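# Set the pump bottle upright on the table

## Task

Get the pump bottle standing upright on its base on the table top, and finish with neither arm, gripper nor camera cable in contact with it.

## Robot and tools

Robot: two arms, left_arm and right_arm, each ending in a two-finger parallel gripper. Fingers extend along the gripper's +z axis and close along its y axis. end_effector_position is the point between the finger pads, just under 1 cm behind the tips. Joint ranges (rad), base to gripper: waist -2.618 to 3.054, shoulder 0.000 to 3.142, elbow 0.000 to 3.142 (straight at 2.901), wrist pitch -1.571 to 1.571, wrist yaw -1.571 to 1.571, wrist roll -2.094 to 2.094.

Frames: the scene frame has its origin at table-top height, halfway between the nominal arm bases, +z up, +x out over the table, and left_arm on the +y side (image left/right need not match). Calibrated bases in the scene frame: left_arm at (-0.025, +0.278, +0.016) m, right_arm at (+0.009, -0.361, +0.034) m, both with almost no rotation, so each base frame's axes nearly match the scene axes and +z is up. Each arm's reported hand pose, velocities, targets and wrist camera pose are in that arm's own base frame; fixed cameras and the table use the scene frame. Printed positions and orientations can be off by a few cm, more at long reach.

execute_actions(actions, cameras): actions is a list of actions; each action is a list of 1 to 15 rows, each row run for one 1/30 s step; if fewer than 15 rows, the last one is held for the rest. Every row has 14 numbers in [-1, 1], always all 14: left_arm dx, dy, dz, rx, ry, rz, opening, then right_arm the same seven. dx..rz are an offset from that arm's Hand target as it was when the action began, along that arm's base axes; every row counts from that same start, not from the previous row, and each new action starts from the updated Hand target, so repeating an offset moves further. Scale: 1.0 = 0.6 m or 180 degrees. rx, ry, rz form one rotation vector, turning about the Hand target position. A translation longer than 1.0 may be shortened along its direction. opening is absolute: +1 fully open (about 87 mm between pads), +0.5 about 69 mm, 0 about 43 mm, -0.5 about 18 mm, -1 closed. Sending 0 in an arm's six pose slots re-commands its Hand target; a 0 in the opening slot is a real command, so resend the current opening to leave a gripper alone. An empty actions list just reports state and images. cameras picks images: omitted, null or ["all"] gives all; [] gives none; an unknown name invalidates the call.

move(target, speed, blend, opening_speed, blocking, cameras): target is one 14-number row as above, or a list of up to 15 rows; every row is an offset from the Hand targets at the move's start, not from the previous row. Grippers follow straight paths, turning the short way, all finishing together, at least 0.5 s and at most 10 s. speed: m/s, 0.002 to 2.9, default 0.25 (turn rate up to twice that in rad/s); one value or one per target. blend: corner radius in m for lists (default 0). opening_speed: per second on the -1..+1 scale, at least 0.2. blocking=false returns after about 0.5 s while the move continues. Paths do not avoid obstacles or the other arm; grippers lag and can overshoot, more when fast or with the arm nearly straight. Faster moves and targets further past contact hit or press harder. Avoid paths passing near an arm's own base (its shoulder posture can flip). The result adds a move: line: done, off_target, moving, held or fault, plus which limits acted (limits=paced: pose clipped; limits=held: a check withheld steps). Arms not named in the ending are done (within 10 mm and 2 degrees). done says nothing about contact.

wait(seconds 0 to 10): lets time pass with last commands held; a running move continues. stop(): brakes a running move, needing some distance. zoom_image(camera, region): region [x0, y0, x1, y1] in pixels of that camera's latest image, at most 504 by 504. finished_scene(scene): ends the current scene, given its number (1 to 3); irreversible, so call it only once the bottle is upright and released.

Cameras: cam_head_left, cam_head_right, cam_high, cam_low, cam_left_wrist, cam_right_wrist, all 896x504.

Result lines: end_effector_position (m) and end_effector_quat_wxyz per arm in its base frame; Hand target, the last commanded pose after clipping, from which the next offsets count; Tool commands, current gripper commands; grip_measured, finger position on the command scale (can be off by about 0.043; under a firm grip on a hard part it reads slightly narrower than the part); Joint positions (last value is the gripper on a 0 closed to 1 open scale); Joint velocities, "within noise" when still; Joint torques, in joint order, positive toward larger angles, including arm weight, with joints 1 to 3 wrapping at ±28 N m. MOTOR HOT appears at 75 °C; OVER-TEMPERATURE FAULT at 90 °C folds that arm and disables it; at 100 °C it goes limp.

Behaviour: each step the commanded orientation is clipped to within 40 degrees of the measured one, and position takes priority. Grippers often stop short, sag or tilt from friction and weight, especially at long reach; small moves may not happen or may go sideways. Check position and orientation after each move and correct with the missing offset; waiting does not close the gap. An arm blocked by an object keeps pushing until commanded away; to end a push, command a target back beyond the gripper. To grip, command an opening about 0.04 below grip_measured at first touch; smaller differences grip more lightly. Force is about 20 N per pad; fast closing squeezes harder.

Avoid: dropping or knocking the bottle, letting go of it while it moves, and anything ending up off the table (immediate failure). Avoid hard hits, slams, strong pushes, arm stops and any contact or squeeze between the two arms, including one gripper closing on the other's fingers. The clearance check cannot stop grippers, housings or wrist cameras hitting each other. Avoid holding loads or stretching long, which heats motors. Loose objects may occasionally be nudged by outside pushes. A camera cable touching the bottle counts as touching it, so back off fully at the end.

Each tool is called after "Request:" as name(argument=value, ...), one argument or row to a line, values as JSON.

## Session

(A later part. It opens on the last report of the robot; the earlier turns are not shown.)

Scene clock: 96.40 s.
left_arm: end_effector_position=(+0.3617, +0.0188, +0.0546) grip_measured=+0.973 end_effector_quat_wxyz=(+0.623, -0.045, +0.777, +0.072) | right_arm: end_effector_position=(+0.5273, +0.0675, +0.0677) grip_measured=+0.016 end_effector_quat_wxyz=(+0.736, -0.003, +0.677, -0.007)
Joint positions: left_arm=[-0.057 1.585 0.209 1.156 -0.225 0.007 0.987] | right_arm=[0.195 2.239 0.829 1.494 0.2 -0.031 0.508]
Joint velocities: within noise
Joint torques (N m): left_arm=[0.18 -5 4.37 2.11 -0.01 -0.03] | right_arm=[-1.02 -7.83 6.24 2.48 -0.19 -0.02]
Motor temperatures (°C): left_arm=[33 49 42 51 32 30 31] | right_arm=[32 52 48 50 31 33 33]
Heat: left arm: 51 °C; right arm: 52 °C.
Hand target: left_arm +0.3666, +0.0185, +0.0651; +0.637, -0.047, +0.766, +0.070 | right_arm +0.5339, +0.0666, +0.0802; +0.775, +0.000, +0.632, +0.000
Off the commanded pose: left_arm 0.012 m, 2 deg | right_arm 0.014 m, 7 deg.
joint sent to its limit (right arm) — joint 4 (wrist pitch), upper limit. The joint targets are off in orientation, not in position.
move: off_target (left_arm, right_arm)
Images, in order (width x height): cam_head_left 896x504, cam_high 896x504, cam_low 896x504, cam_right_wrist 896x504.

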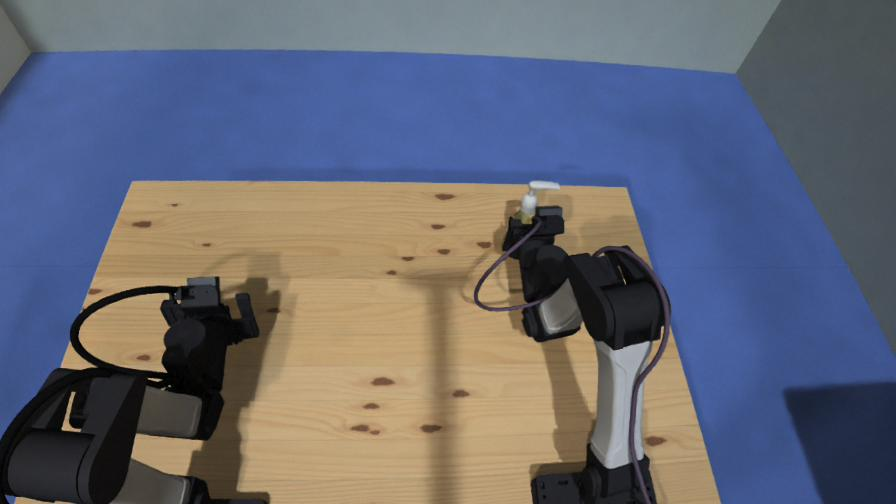

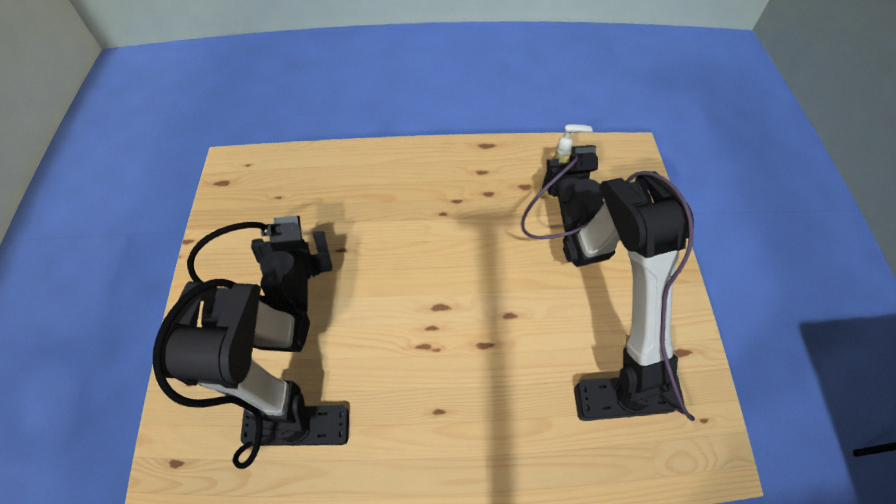

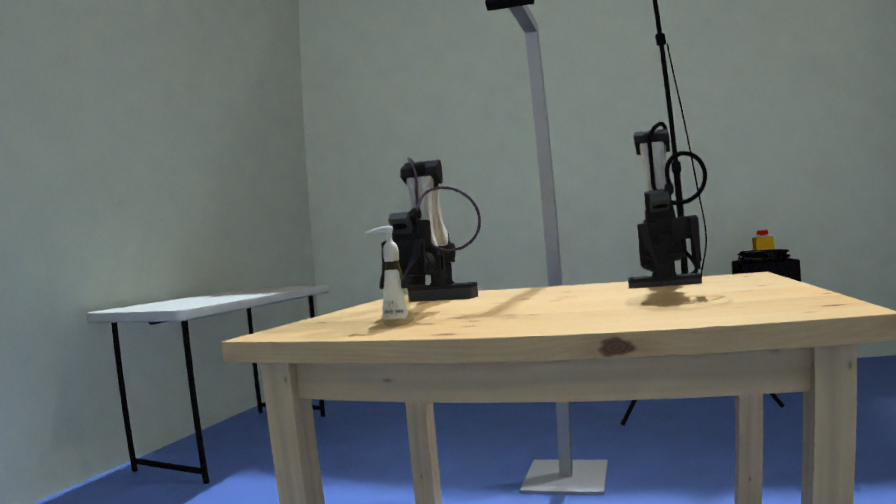

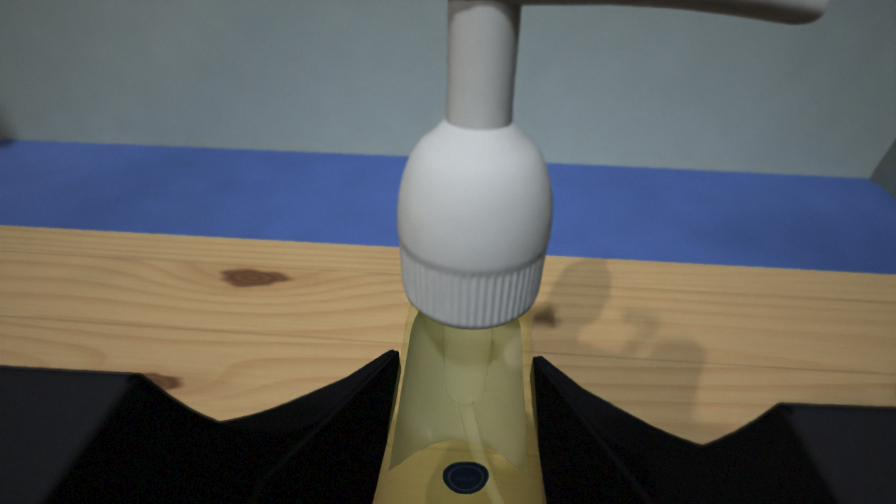

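Request:
move(
  target=[0,0,0,0,0,0,1,0,0,0.009,0,0,0,-0.3],
  speed=0.04,
  cameras=[],
)

Request:
move(
  target=[0,0,0,0,0,0,1,0,0,0,0,0,0,0.07],
  opening_speed=0.2,
  cameras=["cam_low","cam_high","cam_head_left","cam_right_wrist"],
)

Request:
zoom_image(
  camera="cam_low",
  region=[340, 210, 460, 330],
)

Request:
zoom_image(
  camera="cam_head_left",
  region=[470, 150, 630, 300],
)

Scene clock: 103.20 s.
left_arm: end_effector_position=(+0.3617, +0.0188, +0.0546) grip_measured=+0.973 end_effector_quat_wxyz=(+0.623, -0.045, +0.777, +0.072) | right_arm: end_effector_position=(+0.5273, +0.0675, +0.0677) grip_measured=+0.016 end_effector_quat_wxyz=(+0.736, -0.003, +0.677, -0.007)
Joint positions: left_arm=[-0.057 1.585 0.209 1.156 -0.225 0.007 0.987] | right_arm=[0.195 2.239 0.829 1.494 0.2 -0.031 0.508]
Joint velocities: within noise
Joint torques (N m): left_arm=[0.18 -5 4.37 2.11 -0.02 -0.03] | right_arm=[-1.02 -8.94 6.02 2.48 -0.2 -0.03]
Motor temperatures (°C): left_arm=[33 49 42 51 32 30 31] | right_arm=[32 52 48 49 31 33 33]
Heat: left arm: 51 °C; right arm: 52 °C.
Hand target: left_arm +0.3666, +0.0185, +0.0651; +0.637, -0.047, +0.766, +0.070 | right_arm +0.5339, +0.0666, +0.0856; +0.775, +0.000, +0.632, +0.000
Off the commanded pose: left_arm 0.012 m, 2 deg | right_arm 0.019 m, 7 deg.
joint sent to its limit (right arm) — joint 4 (wrist pitch), upper limit. The joint targets still meet the commanded pose.
move: off_target (left_arm, right_arm)
No camera images: "cameras" was empty.

Scene clock: 105.27 s.
left_arm: end_effector_position=(+0.3617, +0.0188, +0.0546) grip_measured=+0.973 end_effector_quat_wxyz=(+0.623, -0.045, +0.777, +0.072) | right_arm: end_effector_position=(+0.5273, +0.0675, +0.0677) grip_measured=+0.070 end_effector_quat_wxyz=(+0.736, -0.003, +0.677, -0.007)
Joint positions: left_arm=[-0.057 1.585 0.209 1.156 -0.225 0.007 0.987] | right_arm=[0.195 2.239 0.829 1.494 0.2 -0.031 0.535]
Joint velocities: within noise
Joint torques (N m): left_arm=[0.18 -5 4.38 2.11 -0.01 -0.03] | right_arm=[-1.07 -8.95 6.06 2.46 -0.2 -0.05]
Motor temperatures (°C): left_arm=[33 49 42 51 32 30 31] | right_arm=[32 52 48 49 31 33 33]
Heat: left arm: 51 °C; right arm: 52 °C.
Hand target: left_arm +0.3666, +0.0185, +0.0651; +0.637, -0.047, +0.766, +0.070 | right_arm +0.5339, +0.0666, +0.0856; +0.775, +0.000, +0.632, +0.000
Off the commanded pose: left_arm 0.012 m, 2 deg | right_arm 0.019 m, 7 deg.
joint sent to its limit (right arm) — joint 4 (wrist pitch), upper limit. The joint targets still meet the commanded pose.
move: off_target (left_arm, right_arm)
Images, in order (width x height): cam_head_left 896x504, cam_high 896x504, cam_low 896x504, cam_right_wrist 896x504.

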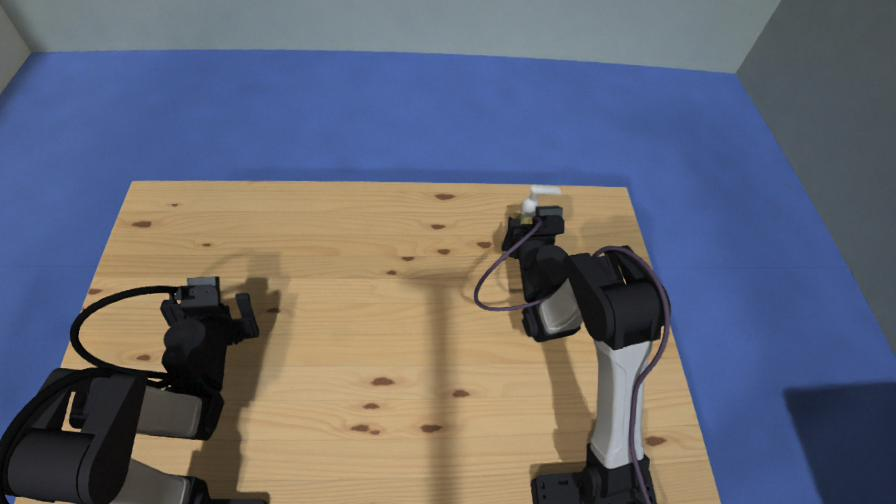

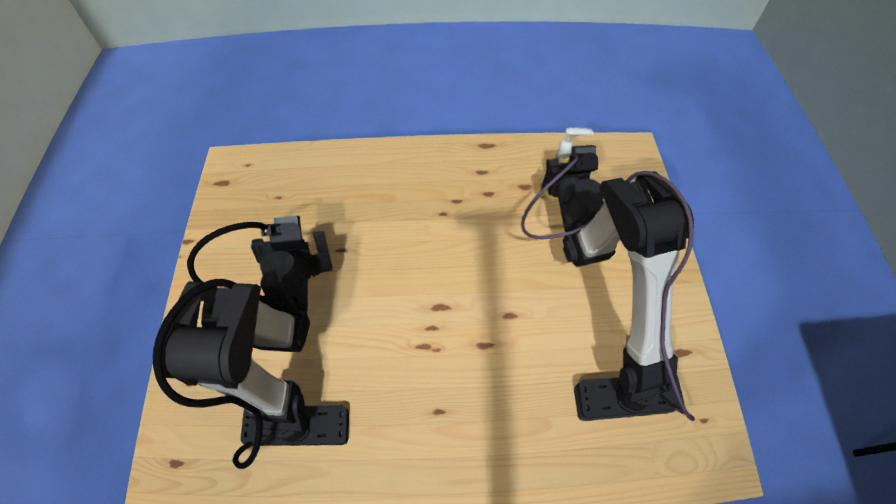

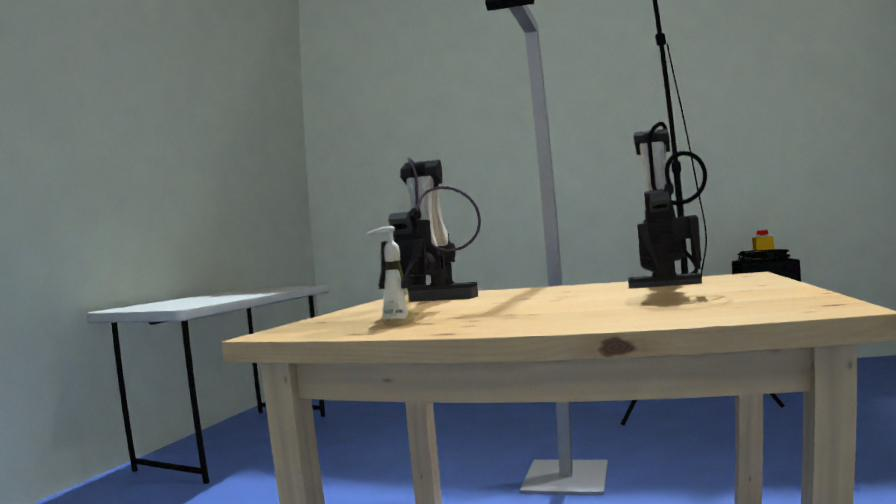

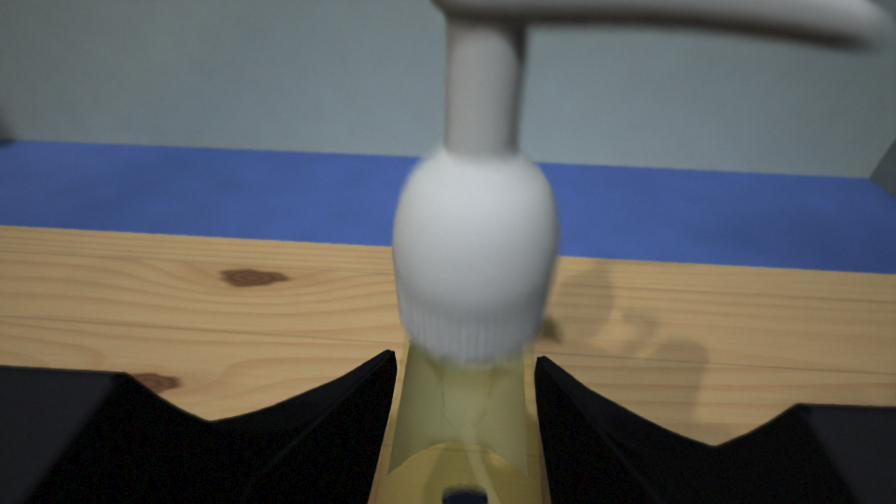

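Scaled by 4.200 from the camera's 896x504 image, which has a finer 1280x720 frame.

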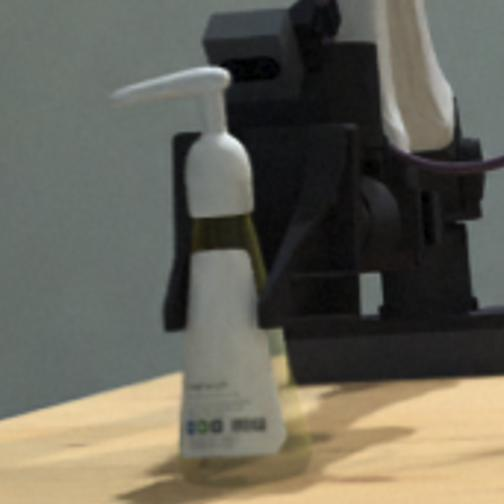

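Scaled by 3.150 from the camera's 896x504 image, which has a finer 1280x720 frame.

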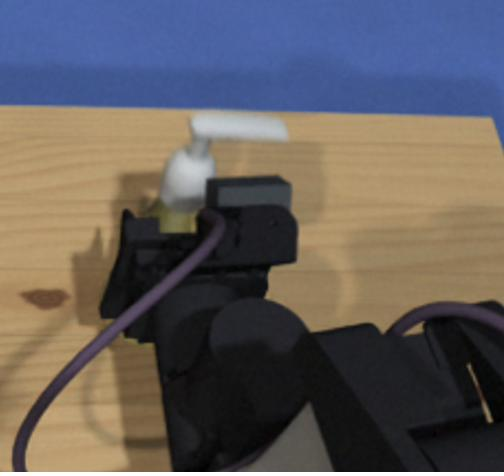

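Request:
move(
  target=[0,0,0,0,0,0,1,0,0,0,0,0,0,1],
  opening_speed=0.5,
  cameras=["cam_low","cam_right_wrist"],
)

Scene clock: 109.07 s.
left_arm: end_effector_position=(+0.3617, +0.0188, +0.0546) grip_measured=+0.973 end_effector_quat_wxyz=(+0.623, -0.045, +0.777, +0.072) | right_arm: end_effector_position=(+0.5273, +0.0673, +0.0677) grip_measured=+1.000 end_effector_quat_wxyz=(+0.736, -0.003, +0.677, -0.007)
Joint positions: left_arm=[-0.057 1.585 0.209 1.156 -0.225 0.007 0.987] | right_arm=[0.195 2.239 0.829 1.494 0.2 -0.031 1]
Joint velocities: within noise
Joint torques (N m): left_arm=[0.18 -5 4.36 2.1 -0.01 -0.03] | right_arm=[-1.01 -8.94 6.09 2.47 -0.19 -0.04]
Motor temperatures (°C): left_arm=[33 49 42 51 32 30 31] | right_arm=[32 52 48 49 31 33 33]
Heat: left arm: 51 °C; right arm: 52 °C.
Hand target: left_arm +0.3666, +0.0185, +0.0651; +0.637, -0.047, +0.766, +0.070 | right_arm +0.5339, +0.0666, +0.0856; +0.775, +0.000, +0.632, +0.000
Off the commanded pose: left_arm 0.012 m, 2 deg | right_arm 0.019 m, 7 deg.
joint sent to its limit (right arm) — joint 4 (wrist pitch), upper limit. The joint targets still meet the commanded pose.
move: off_target (left_arm, right_arm)
Images, in order (width x height): cam_low 896x504, cam_right_wrist 896x504.

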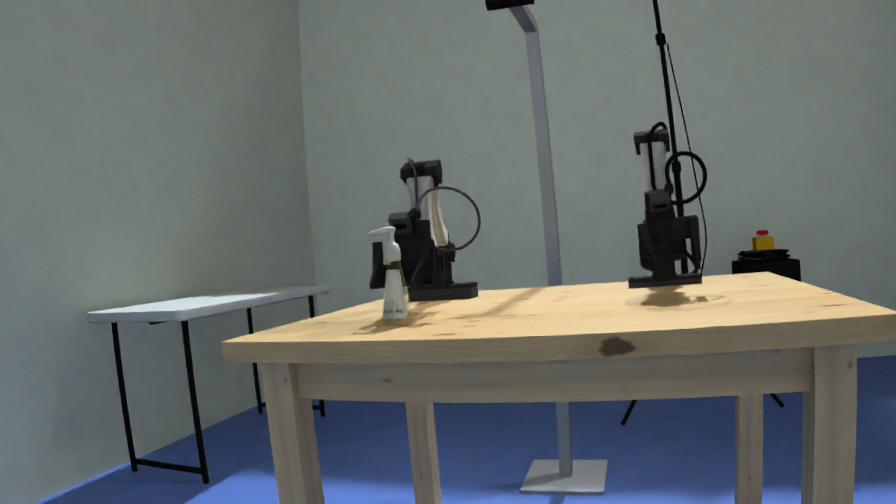

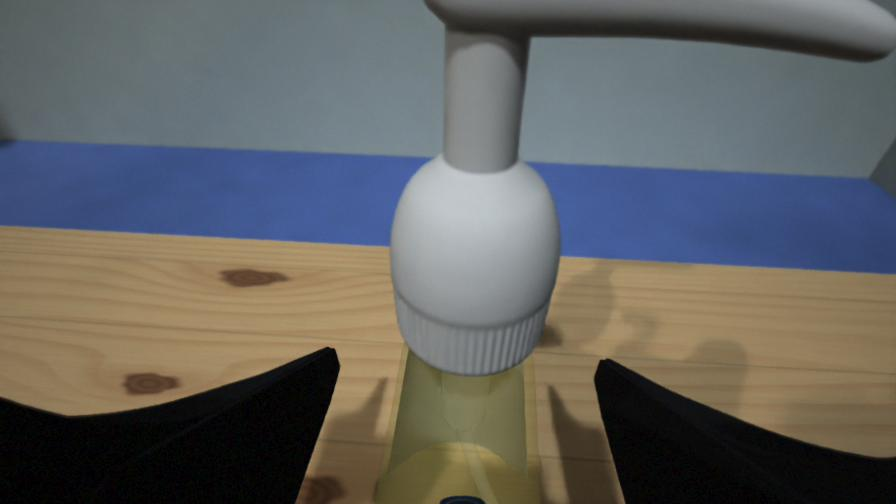

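Request:
move(
  target=[0,0,0,0,0,0,1,-0.25,0,0.01,0,0.05,0,1],
  speed=0.12,
  cameras=["cam_low","cam_head_left","cam_right_wrist"],
)

Request:
zoom_image(
  camera="cam_low",
  region=[340, 210, 460, 330],
)

Scene clock: 112.87 s.
left_arm: end_effector_position=(+0.3617, +0.0188, +0.0546) grip_measured=+0.973 end_effector_quat_wxyz=(+0.623, -0.045, +0.777, +0.072) | right_arm: end_effector_position=(+0.3826, +0.0645, +0.0656) grip_measured=+1.000 end_effector_quat_wxyz=(+0.682, -0.015, +0.731, -0.012)
Joint positions: left_arm=[-0.057 1.585 0.209 1.156 -0.225 0.007 0.987] | right_arm=[0.302 1.822 0.255 1.494 0.299 -0.017 1]
Joint velocities: within noise
Joint torques (N m): left_arm=[0.18 -5 4.37 2.11 -0.02 -0.03] | right_arm=[0.43 -8.53 2.41 2.51 0.05 0.09]
Motor temperatures (°C): left_arm=[33 49 42 51 32 30 31] | right_arm=[32 53 48 49 31 33 33]
Heat: left arm: 51 °C; right arm: 53 °C.
Hand target: left_arm +0.3666, +0.0185, +0.0651; +0.637, -0.047, +0.766, +0.070 | right_arm +0.3838, +0.0667, +0.0916; +0.723, +0.000, +0.691, +0.000
Off the commanded pose: left_arm 0.012 m, 2 deg | right_arm 0.026 m, 7 deg.
joint sent to its limit (right arm) — joint 4 (wrist pitch), upper limit. The joint targets still meet the commanded pose.
move: off_target (left_arm, right_arm)
Images, in order (width x height): cam_head_left 896x504, cam_low 896x504, cam_right_wrist 896x504.

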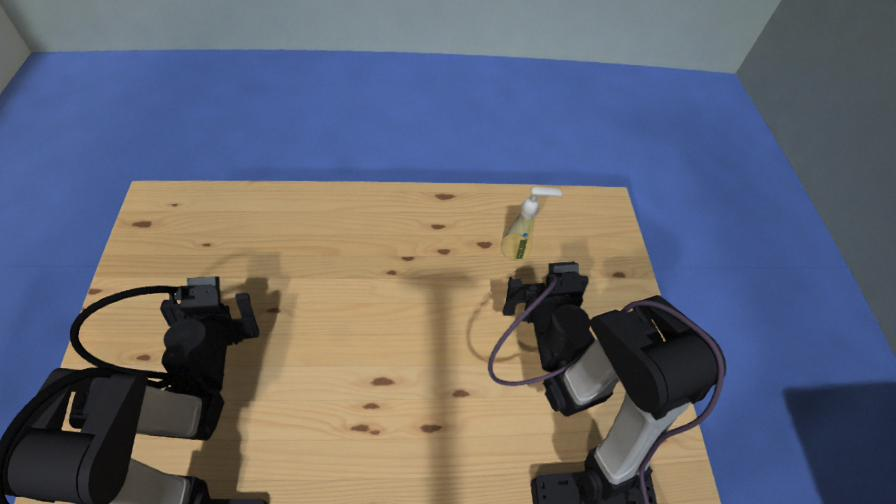

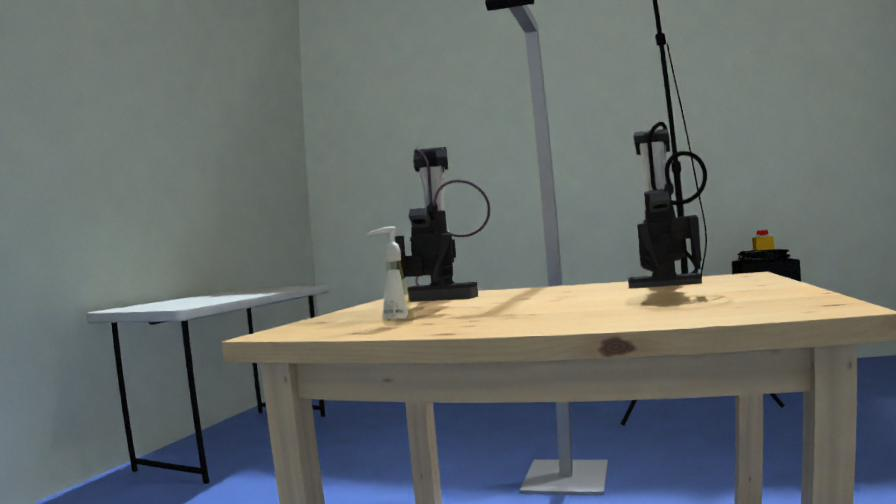

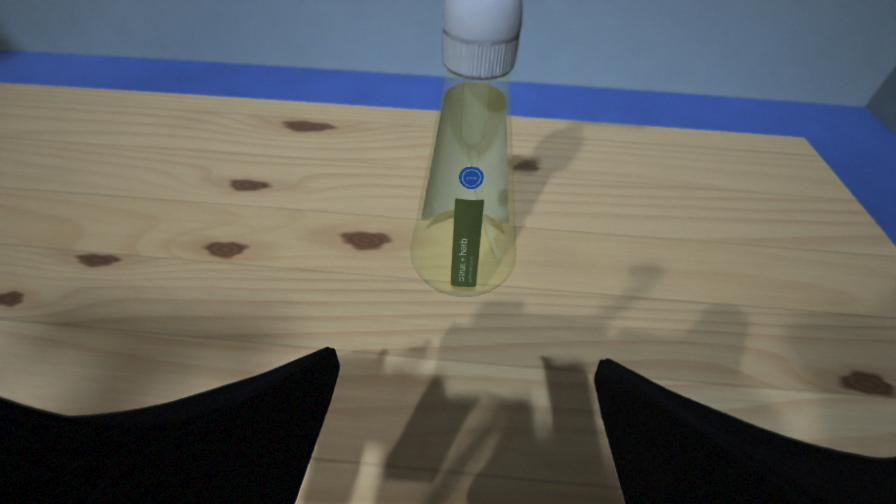

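Scaled by 4.200 from the camera's 896x504 image, which has a finer 1280x720 frame.

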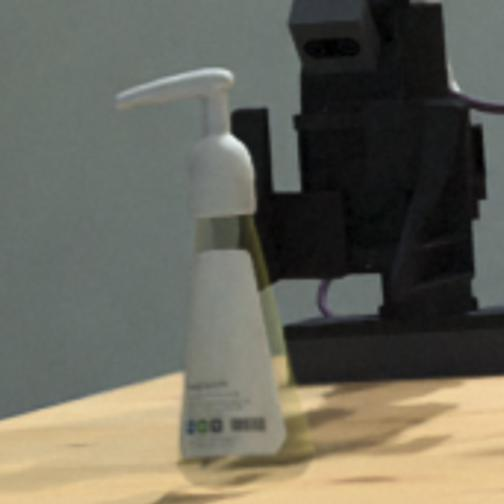

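Upright and free.

Request:
finished_scene(
  scene=2,
)

The scene is finished: the task was done.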